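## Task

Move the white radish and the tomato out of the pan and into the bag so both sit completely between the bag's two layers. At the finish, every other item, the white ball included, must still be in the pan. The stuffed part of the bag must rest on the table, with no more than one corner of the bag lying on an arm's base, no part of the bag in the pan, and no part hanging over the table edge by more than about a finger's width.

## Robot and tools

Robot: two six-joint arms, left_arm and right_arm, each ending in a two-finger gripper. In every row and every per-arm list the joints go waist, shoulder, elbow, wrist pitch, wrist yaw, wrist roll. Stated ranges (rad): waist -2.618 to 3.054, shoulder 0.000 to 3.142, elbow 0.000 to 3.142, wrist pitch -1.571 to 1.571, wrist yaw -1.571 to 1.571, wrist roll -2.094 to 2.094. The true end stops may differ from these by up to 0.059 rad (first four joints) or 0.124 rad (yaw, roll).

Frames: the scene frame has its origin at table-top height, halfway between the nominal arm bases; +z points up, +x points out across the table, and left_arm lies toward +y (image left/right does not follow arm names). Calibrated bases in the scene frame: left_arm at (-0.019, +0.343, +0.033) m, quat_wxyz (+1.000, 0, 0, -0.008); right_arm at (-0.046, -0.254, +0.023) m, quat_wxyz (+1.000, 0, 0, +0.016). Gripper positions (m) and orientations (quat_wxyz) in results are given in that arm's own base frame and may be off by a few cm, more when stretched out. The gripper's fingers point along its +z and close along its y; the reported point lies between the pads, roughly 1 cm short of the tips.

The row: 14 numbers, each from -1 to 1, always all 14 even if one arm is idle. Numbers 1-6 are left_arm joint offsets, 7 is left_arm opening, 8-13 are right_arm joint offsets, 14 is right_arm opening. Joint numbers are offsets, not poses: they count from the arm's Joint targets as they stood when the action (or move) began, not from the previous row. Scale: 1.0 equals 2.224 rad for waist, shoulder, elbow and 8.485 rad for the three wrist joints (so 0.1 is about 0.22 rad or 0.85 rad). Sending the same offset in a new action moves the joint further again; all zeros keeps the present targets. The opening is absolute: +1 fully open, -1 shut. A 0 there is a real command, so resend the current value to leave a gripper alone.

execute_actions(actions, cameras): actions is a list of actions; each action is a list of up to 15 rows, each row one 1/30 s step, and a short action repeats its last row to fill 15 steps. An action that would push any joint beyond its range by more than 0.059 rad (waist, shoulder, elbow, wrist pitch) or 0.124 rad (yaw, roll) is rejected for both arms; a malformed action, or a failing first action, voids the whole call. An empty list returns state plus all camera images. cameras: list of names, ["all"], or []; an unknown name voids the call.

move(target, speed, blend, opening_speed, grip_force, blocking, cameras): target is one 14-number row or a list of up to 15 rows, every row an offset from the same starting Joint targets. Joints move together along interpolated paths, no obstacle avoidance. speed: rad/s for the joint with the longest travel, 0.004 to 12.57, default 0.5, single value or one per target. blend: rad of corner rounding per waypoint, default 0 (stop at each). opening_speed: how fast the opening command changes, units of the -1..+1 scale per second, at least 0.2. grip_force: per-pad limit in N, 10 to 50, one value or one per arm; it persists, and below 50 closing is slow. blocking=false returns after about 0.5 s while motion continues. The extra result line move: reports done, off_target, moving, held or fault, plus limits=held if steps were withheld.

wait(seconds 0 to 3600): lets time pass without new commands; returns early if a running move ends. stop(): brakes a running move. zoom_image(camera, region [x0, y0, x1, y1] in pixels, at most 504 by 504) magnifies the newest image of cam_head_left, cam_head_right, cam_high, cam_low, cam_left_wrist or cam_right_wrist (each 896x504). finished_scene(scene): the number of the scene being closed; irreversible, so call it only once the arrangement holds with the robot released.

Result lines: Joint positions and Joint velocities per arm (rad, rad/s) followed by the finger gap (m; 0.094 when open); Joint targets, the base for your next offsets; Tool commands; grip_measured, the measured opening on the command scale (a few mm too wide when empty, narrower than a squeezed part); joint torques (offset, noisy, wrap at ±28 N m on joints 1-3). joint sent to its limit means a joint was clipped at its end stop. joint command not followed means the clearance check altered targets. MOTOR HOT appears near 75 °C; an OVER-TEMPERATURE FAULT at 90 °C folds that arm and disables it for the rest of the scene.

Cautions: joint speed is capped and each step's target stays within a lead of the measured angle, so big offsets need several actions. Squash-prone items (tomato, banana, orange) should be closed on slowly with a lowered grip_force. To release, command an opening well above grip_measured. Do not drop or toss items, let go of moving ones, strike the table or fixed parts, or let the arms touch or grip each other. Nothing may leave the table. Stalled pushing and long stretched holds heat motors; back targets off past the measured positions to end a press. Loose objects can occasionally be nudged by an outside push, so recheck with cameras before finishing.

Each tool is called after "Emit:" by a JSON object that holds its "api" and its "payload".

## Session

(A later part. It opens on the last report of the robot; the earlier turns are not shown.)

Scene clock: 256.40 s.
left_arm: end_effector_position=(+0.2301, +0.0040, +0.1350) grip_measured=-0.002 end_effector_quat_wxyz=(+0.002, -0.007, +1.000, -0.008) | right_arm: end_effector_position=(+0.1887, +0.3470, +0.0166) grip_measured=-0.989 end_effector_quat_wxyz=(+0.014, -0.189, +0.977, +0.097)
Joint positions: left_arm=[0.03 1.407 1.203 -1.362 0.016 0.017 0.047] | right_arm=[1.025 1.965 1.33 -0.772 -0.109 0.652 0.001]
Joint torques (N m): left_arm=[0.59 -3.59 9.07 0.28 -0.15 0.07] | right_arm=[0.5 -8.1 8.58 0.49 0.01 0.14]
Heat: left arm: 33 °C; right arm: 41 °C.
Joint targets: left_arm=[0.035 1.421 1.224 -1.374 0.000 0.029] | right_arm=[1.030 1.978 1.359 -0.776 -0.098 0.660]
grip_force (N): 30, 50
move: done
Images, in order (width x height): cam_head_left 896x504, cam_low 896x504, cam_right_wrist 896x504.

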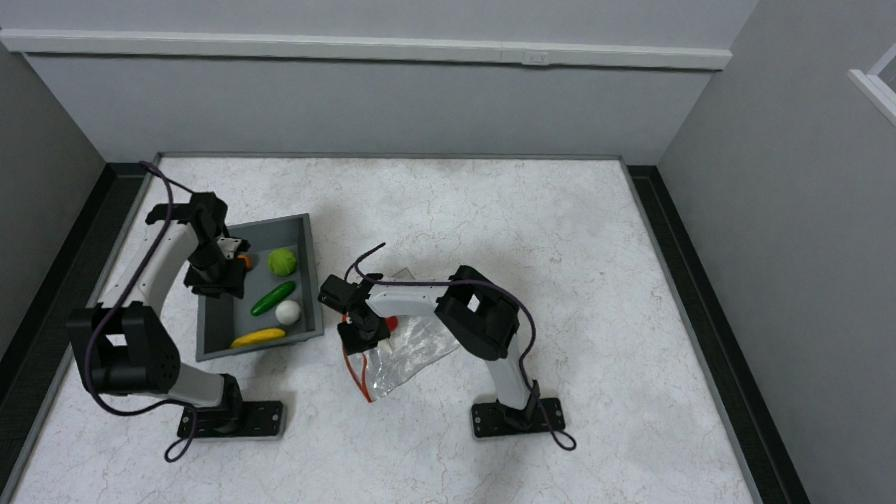

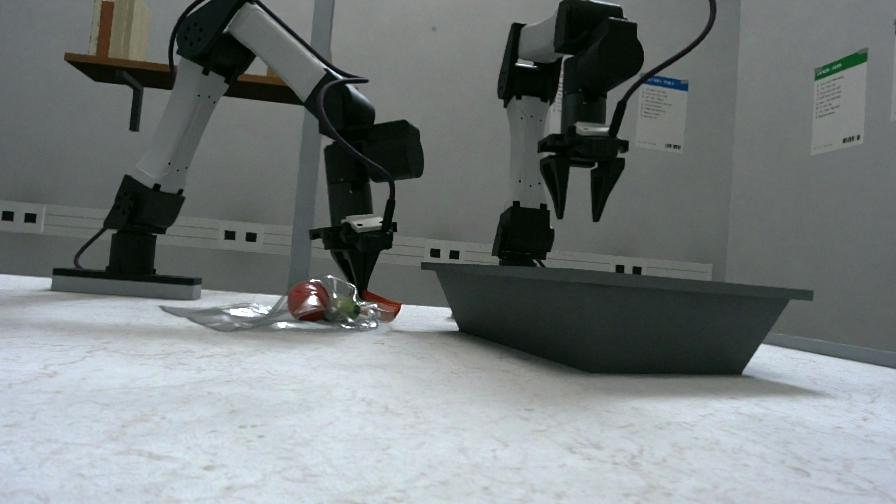

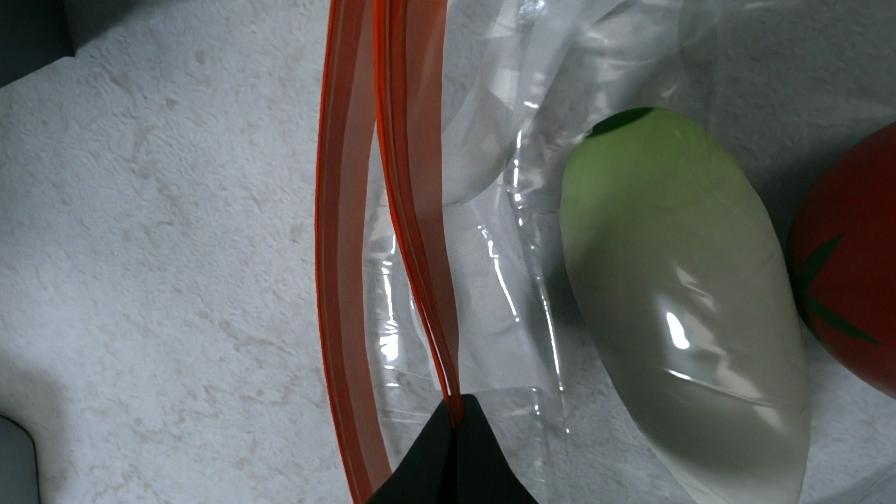

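Emit:
{"api": "move", "payload": {"target": [[0,0,0,0,0,0,0,0,0,0,0,0,0,-0.5],[0,0,0,0,0,0,0,-0.0093,-0.0541,0.1591,-0.0561,0,0,-0.5],[0,0,0,0,0,0,0,-0.35,-0.0541,0.1591,-0.0561,0,0,-0.5]], "speed": [0.3,0.25,0.7], "opening_speed": 0.5, "blend": [0,0.05,0], "cameras": ["cam_low","cam_head_left","cam_high"]}}

Emit:
{"api": "zoom_image", "payload": {"camera": "cam_low", "region": [120, 190, 480, 370]}}

Emit:
{"api": "zoom_image", "payload": {"camera": "cam_head_left", "region": [300, 250, 500, 410]}}

Scene clock: 261.77 s.
left_arm: end_effector_position=(+0.2301, +0.0040, +0.1350) grip_measured=-0.002 end_effector_quat_wxyz=(+0.002, -0.007, +1.000, -0.008) | right_arm: end_effector_position=(+0.3690, +0.1111, +0.1245) grip_measured=-0.501 end_effector_quat_wxyz=(+0.028, +0.199, +0.977, +0.069)
Joint positions: left_arm=[0.03 1.407 1.203 -1.362 0.016 0.017 0.047] | right_arm=[0.247 1.901 1.688 -1.248 -0.101 0.654 0.023]
Joint torques (N m): left_arm=[0.64 -3.58 9.05 0.28 -0.14 0.06] | right_arm=[0.12 -12.82 8.61 0.43 0.01 0.11]
Heat: left arm: 33 °C; right arm: 42 °C.
Joint targets: left_arm=[0.035 1.421 1.224 -1.374 0.000 0.029] | right_arm=[0.251 1.857 1.714 -1.253 -0.098 0.660]
grip_force (N): 30, 50
move: off_target (right_arm); right_arm: the shoulder is farthest, 0.043 rad from its target
Images, in order (width x height): cam_head_left 896x504, cam_high 896x504, cam_low 896x504.

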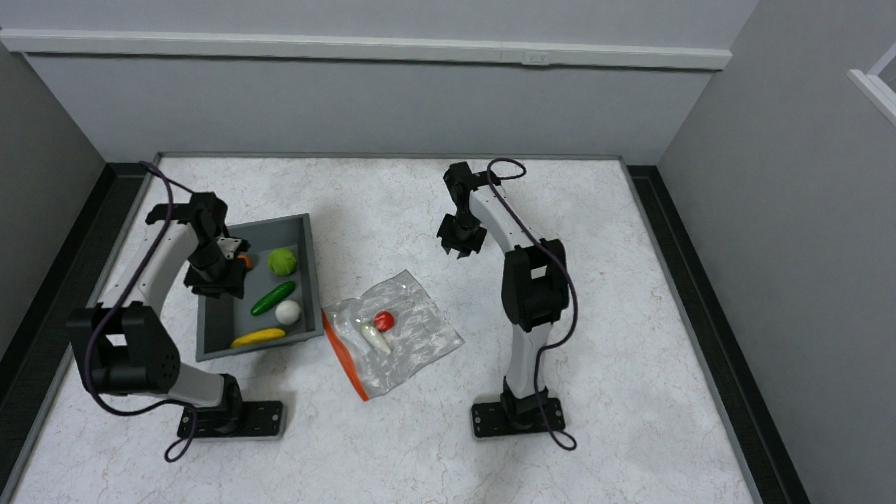

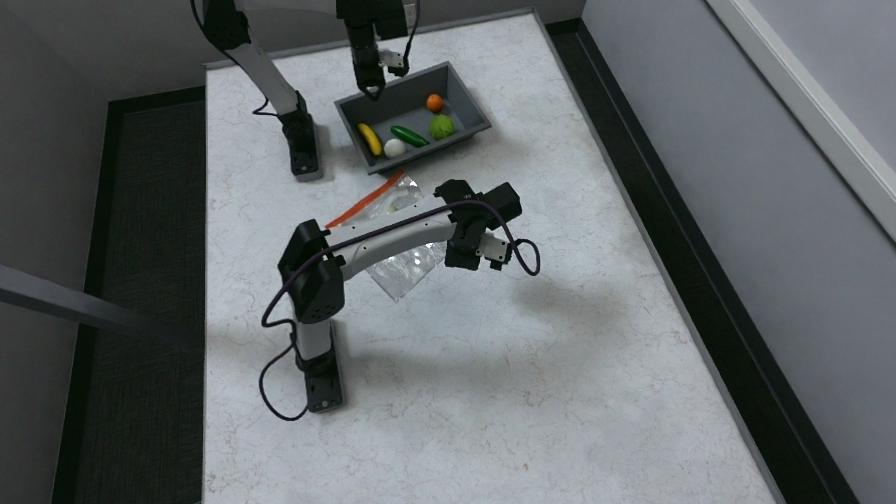

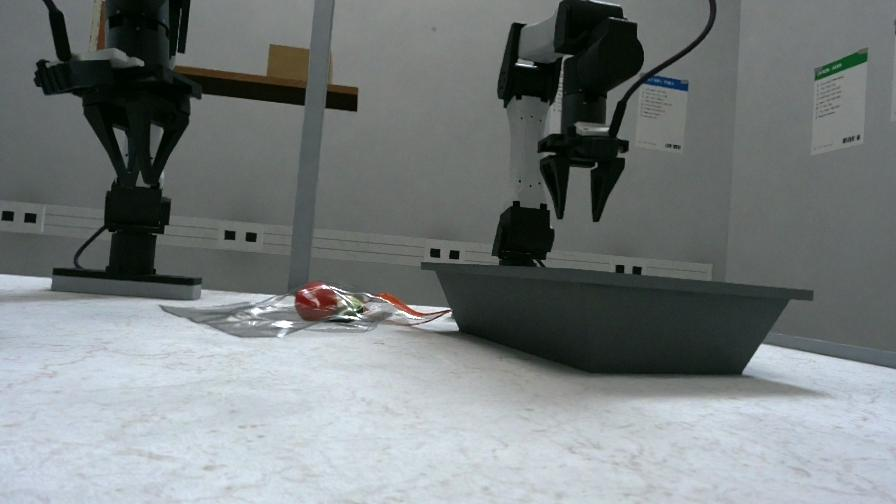

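Scaled by 1.400 from the camera's image (finer frame: 1280x720).

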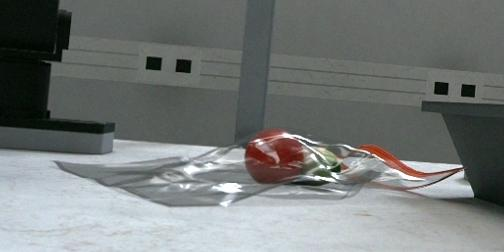

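Scaled by 2.520 from the camera's image (finer frame: 1280x720).

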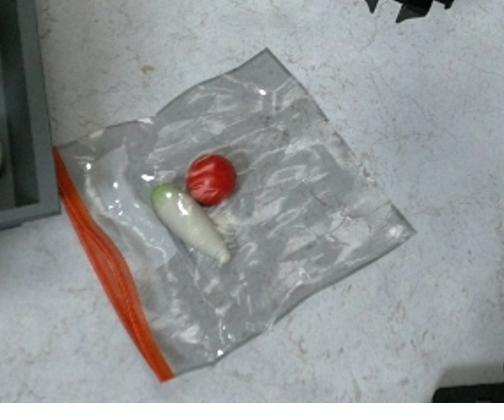

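Emit:
{"api": "zoom_image", "payload": {"camera": "cam_head_left", "region": [300, 285, 360, 345]}}

Emit:
{"api": "zoom_image", "payload": {"camera": "cam_low", "region": [370, 250, 490, 350]}}

Emit:
{"api": "zoom_image", "payload": {"camera": "cam_high", "region": [320, 130, 440, 250]}}

Scaled by 8.400 from the camera's image (finer frame: 1280x720).

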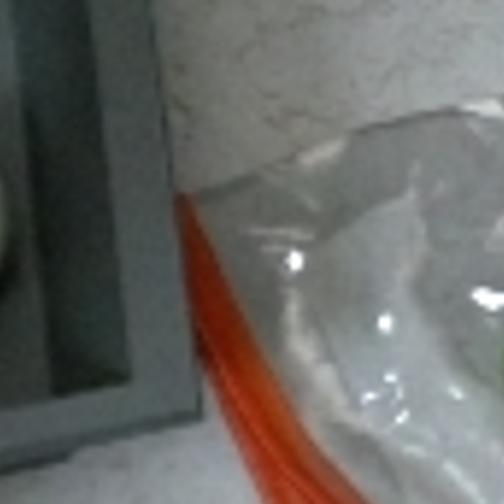

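Scaled by 4.200 from the camera's image (finer frame: 1280x720).

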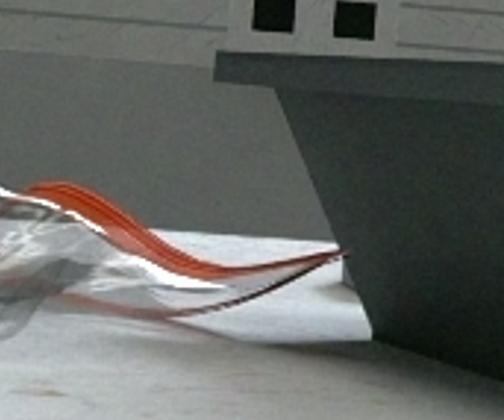

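Scaled by 4.200 from the camera's image (finer frame: 1280x720).

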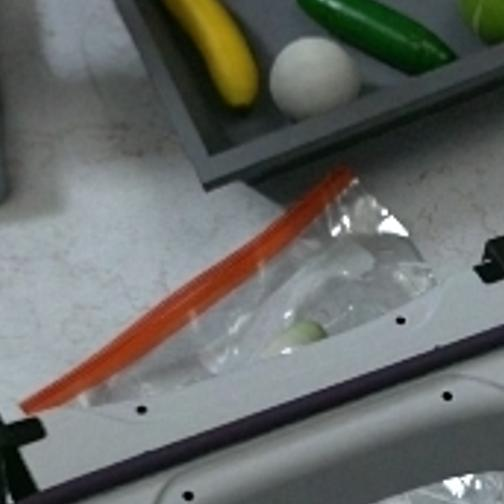

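Emit:
{"api": "move", "payload": {"target": [[0.0532,0.1269,0.0958,0.0082,0,0,-1,0,0,0,0,0,0,-0.5],[0.0532,0.1598,-0.0358,0.0513,0,0,-1,0,0,0,0,0,0,-0.5],[0.1168,0.1747,-0.0175,0.0504,0,0,-1,0,0,0,0,0,0,-0.5],[0.0532,0.1598,-0.0358,0.0513,0,0,-1,0,0,0,0,0,0,-0.5],[0.0532,0.1269,0.0958,0.0082,0,0,-1,0,0,0,0,0,0,-0.5]], "speed": [0.5,0.3,0.1,0.3,0.4], "blend": [0.05,0,0,0.03,0], "cameras": ["cam_low","cam_head_left","cam_left_wrist"]}}

Emit:
{"api": "zoom_image", "payload": {"camera": "cam_low", "region": [370, 250, 490, 350]}}

Emit:
{"api": "zoom_image", "payload": {"camera": "cam_head_left", "region": [290, 265, 370, 345]}}

Scene clock: 269.93 s.
left_arm: end_effector_position=(+0.3024, +0.0459, +0.1112) grip_measured=-0.980 end_effector_quat_wxyz=(-0.011, -0.070, +0.997, -0.006) | right_arm: end_effector_position=(+0.3689, +0.1112, +0.1245) grip_measured=-0.501 end_effector_quat_wxyz=(+0.028, +0.198, +0.977, +0.069)
Joint positions: left_arm=[0.157 1.722 1.421 -1.292 0.011 0.017 0.001] | right_arm=[0.247 1.901 1.688 -1.248 -0.101 0.654 0.023]
Joint torques (N m): left_arm=[-0.02 -8.9 8.54 0.22 -0.11 0.06] | right_arm=[0.39 -12.78 8.59 0.41 -0.02 0.11]
Heat: left arm: 33 °C; right arm: 46 °C.
Joint targets: left_arm=[0.154 1.703 1.438 -1.304 0.000 0.029] | right_arm=[0.251 1.857 1.714 -1.252 -0.098 0.660]
grip_force (N): 30, 50
move: done
Images, in order (width x height): cam_head_left 896x504, cam_low 896x504, cam_left_wrist 896x504.

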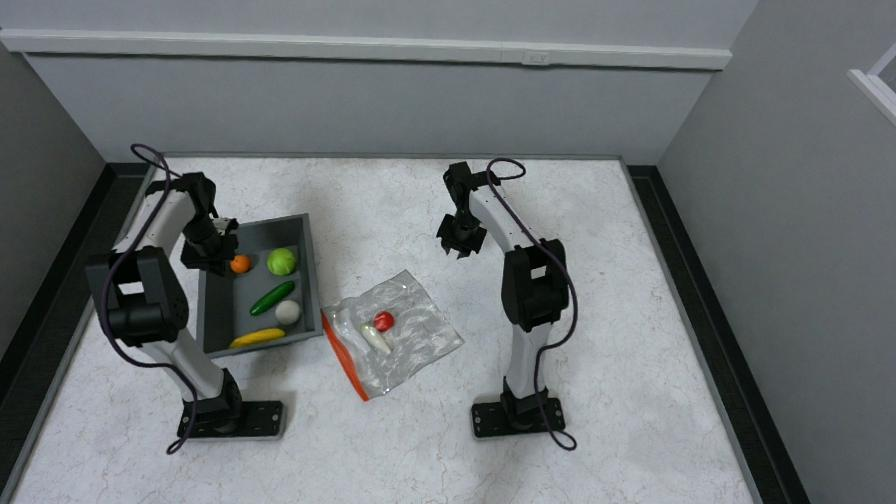

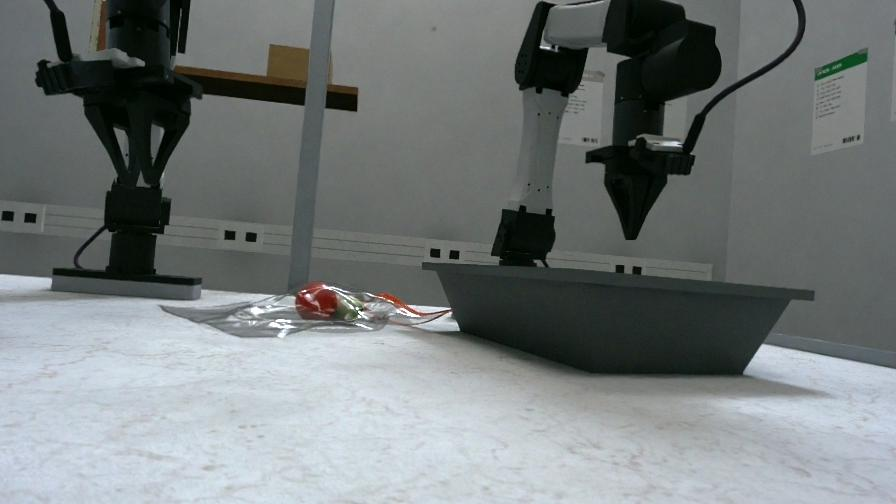

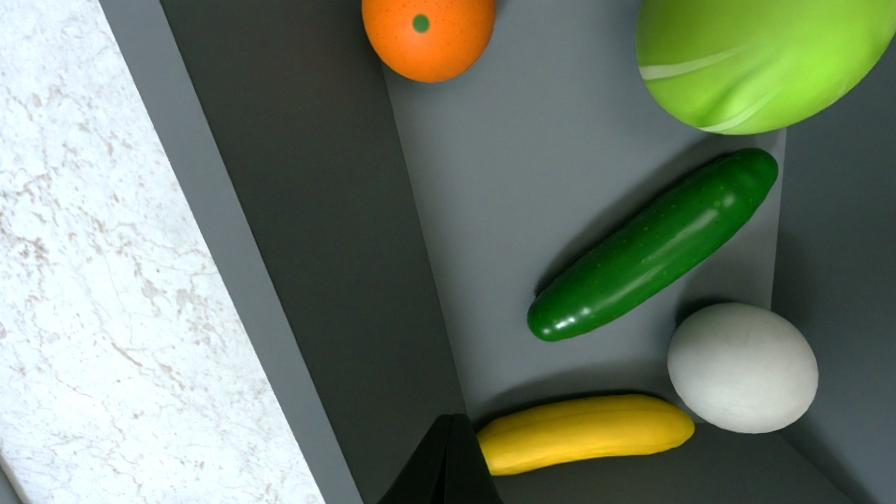

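Scaled by 4.200 from the camera's image (finer frame: 1280x720).

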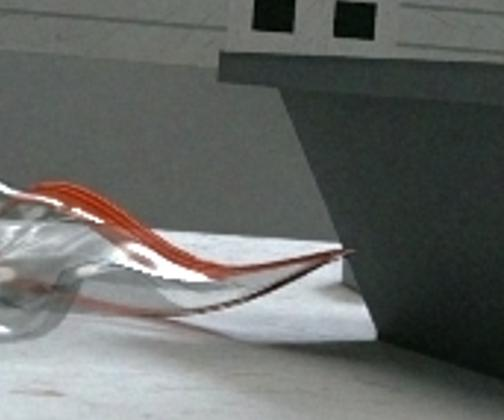

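Scaled by 6.300 from the camera's image (finer frame: 1280x720).

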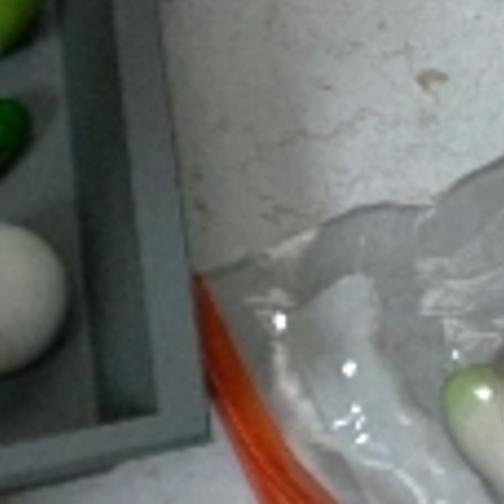

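Emit:
{"api": "move", "payload": {"target": [[0,0.033,-0.132,0.0431,0,0,-1,0,0,0,0,0,0,-0.5],[0.0993,0.0615,-0.0962,0.0411,0,0,-1,0,0,0,0,0,0,-0.5],[0,0.033,-0.132,0.0431,0,0,-1,0,0,0,0,0,0,-0.5],[0,0,0,0,0,0,-1,0,0,0,0,0,0,-0.5]], "speed": [0.35,0.13,0.35,0.4], "blend": [0.03,0,0.03,0], "cameras": ["cam_low","cam_head_left"]}}

Emit:
{"api": "zoom_image", "payload": {"camera": "cam_low", "region": [370, 250, 490, 350]}}

Emit:
{"api": "zoom_image", "payload": {"camera": "cam_head_left", "region": [180, 205, 370, 385]}}

Scene clock: 275.87 s.
left_arm: end_effector_position=(+0.3023, +0.0462, +0.1111) grip_measured=-0.980 end_effector_quat_wxyz=(-0.011, -0.070, +0.997, -0.006) | right_arm: end_effector_position=(+0.3689, +0.1112, +0.1245) grip_measured=-0.501 end_effector_quat_wxyz=(+0.028, +0.198, +0.977, +0.069)
Joint positions: left_arm=[0.157 1.722 1.42 -1.292 0.01 0.018 0.001] | right_arm=[0.247 1.901 1.688 -1.248 -0.101 0.654 0.023]
Joint torques (N m): left_arm=[-0.09 -8.81 8.58 0.23 -0.09 0.06] | right_arm=[0.39 -12.79 8.59 0.41 -0.01 0.11]
Heat: left arm: 34 °C; right arm: 48 °C.
Joint targets: left_arm=[0.154 1.703 1.437 -1.304 0.000 0.029] | right_arm=[0.251 1.857 1.714 -1.252 -0.098 0.660]
grip_force (N): 30, 50
move: done
Images, in order (width x height): cam_head_left 896x504, cam_low 896x504.

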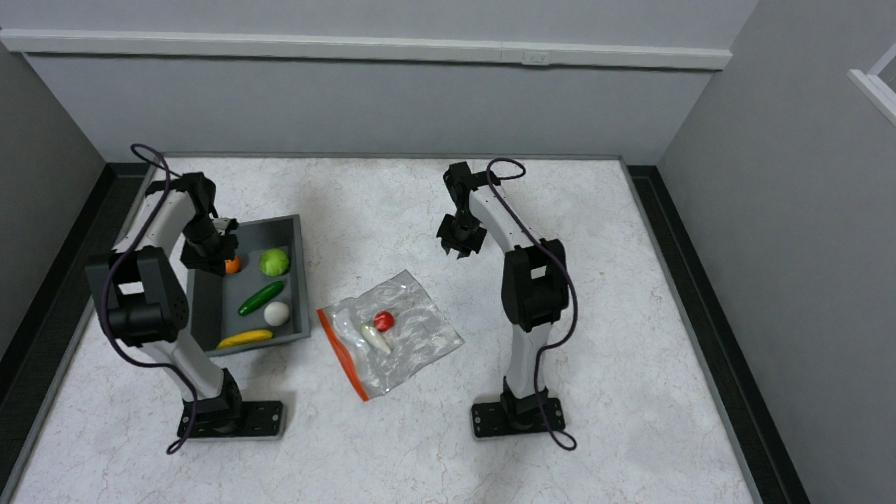

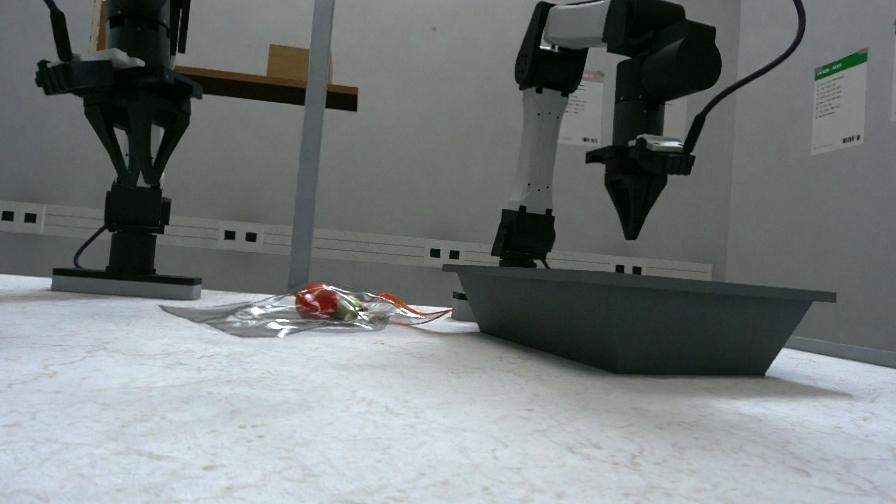

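Scaled by 4.200 from the camera's image (finer frame: 1280x720).

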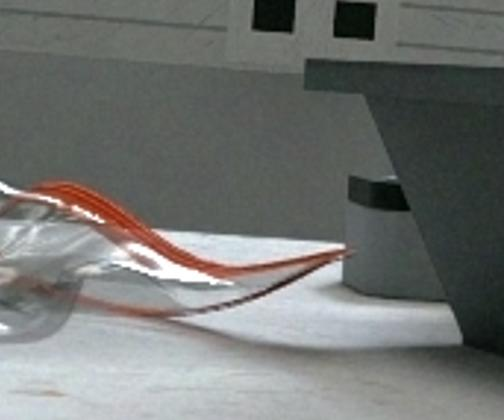

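Scaled by 2.653 from the camera's image (finer frame: 1280x720).

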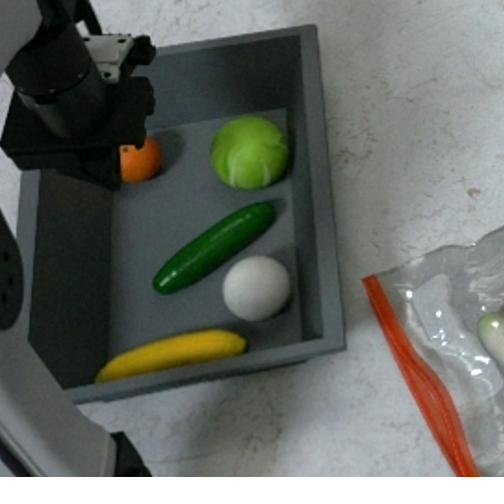

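Emit:
{"api": "finished_scene", "payload": {"scene": 1}}

The scene is finished: the task was done.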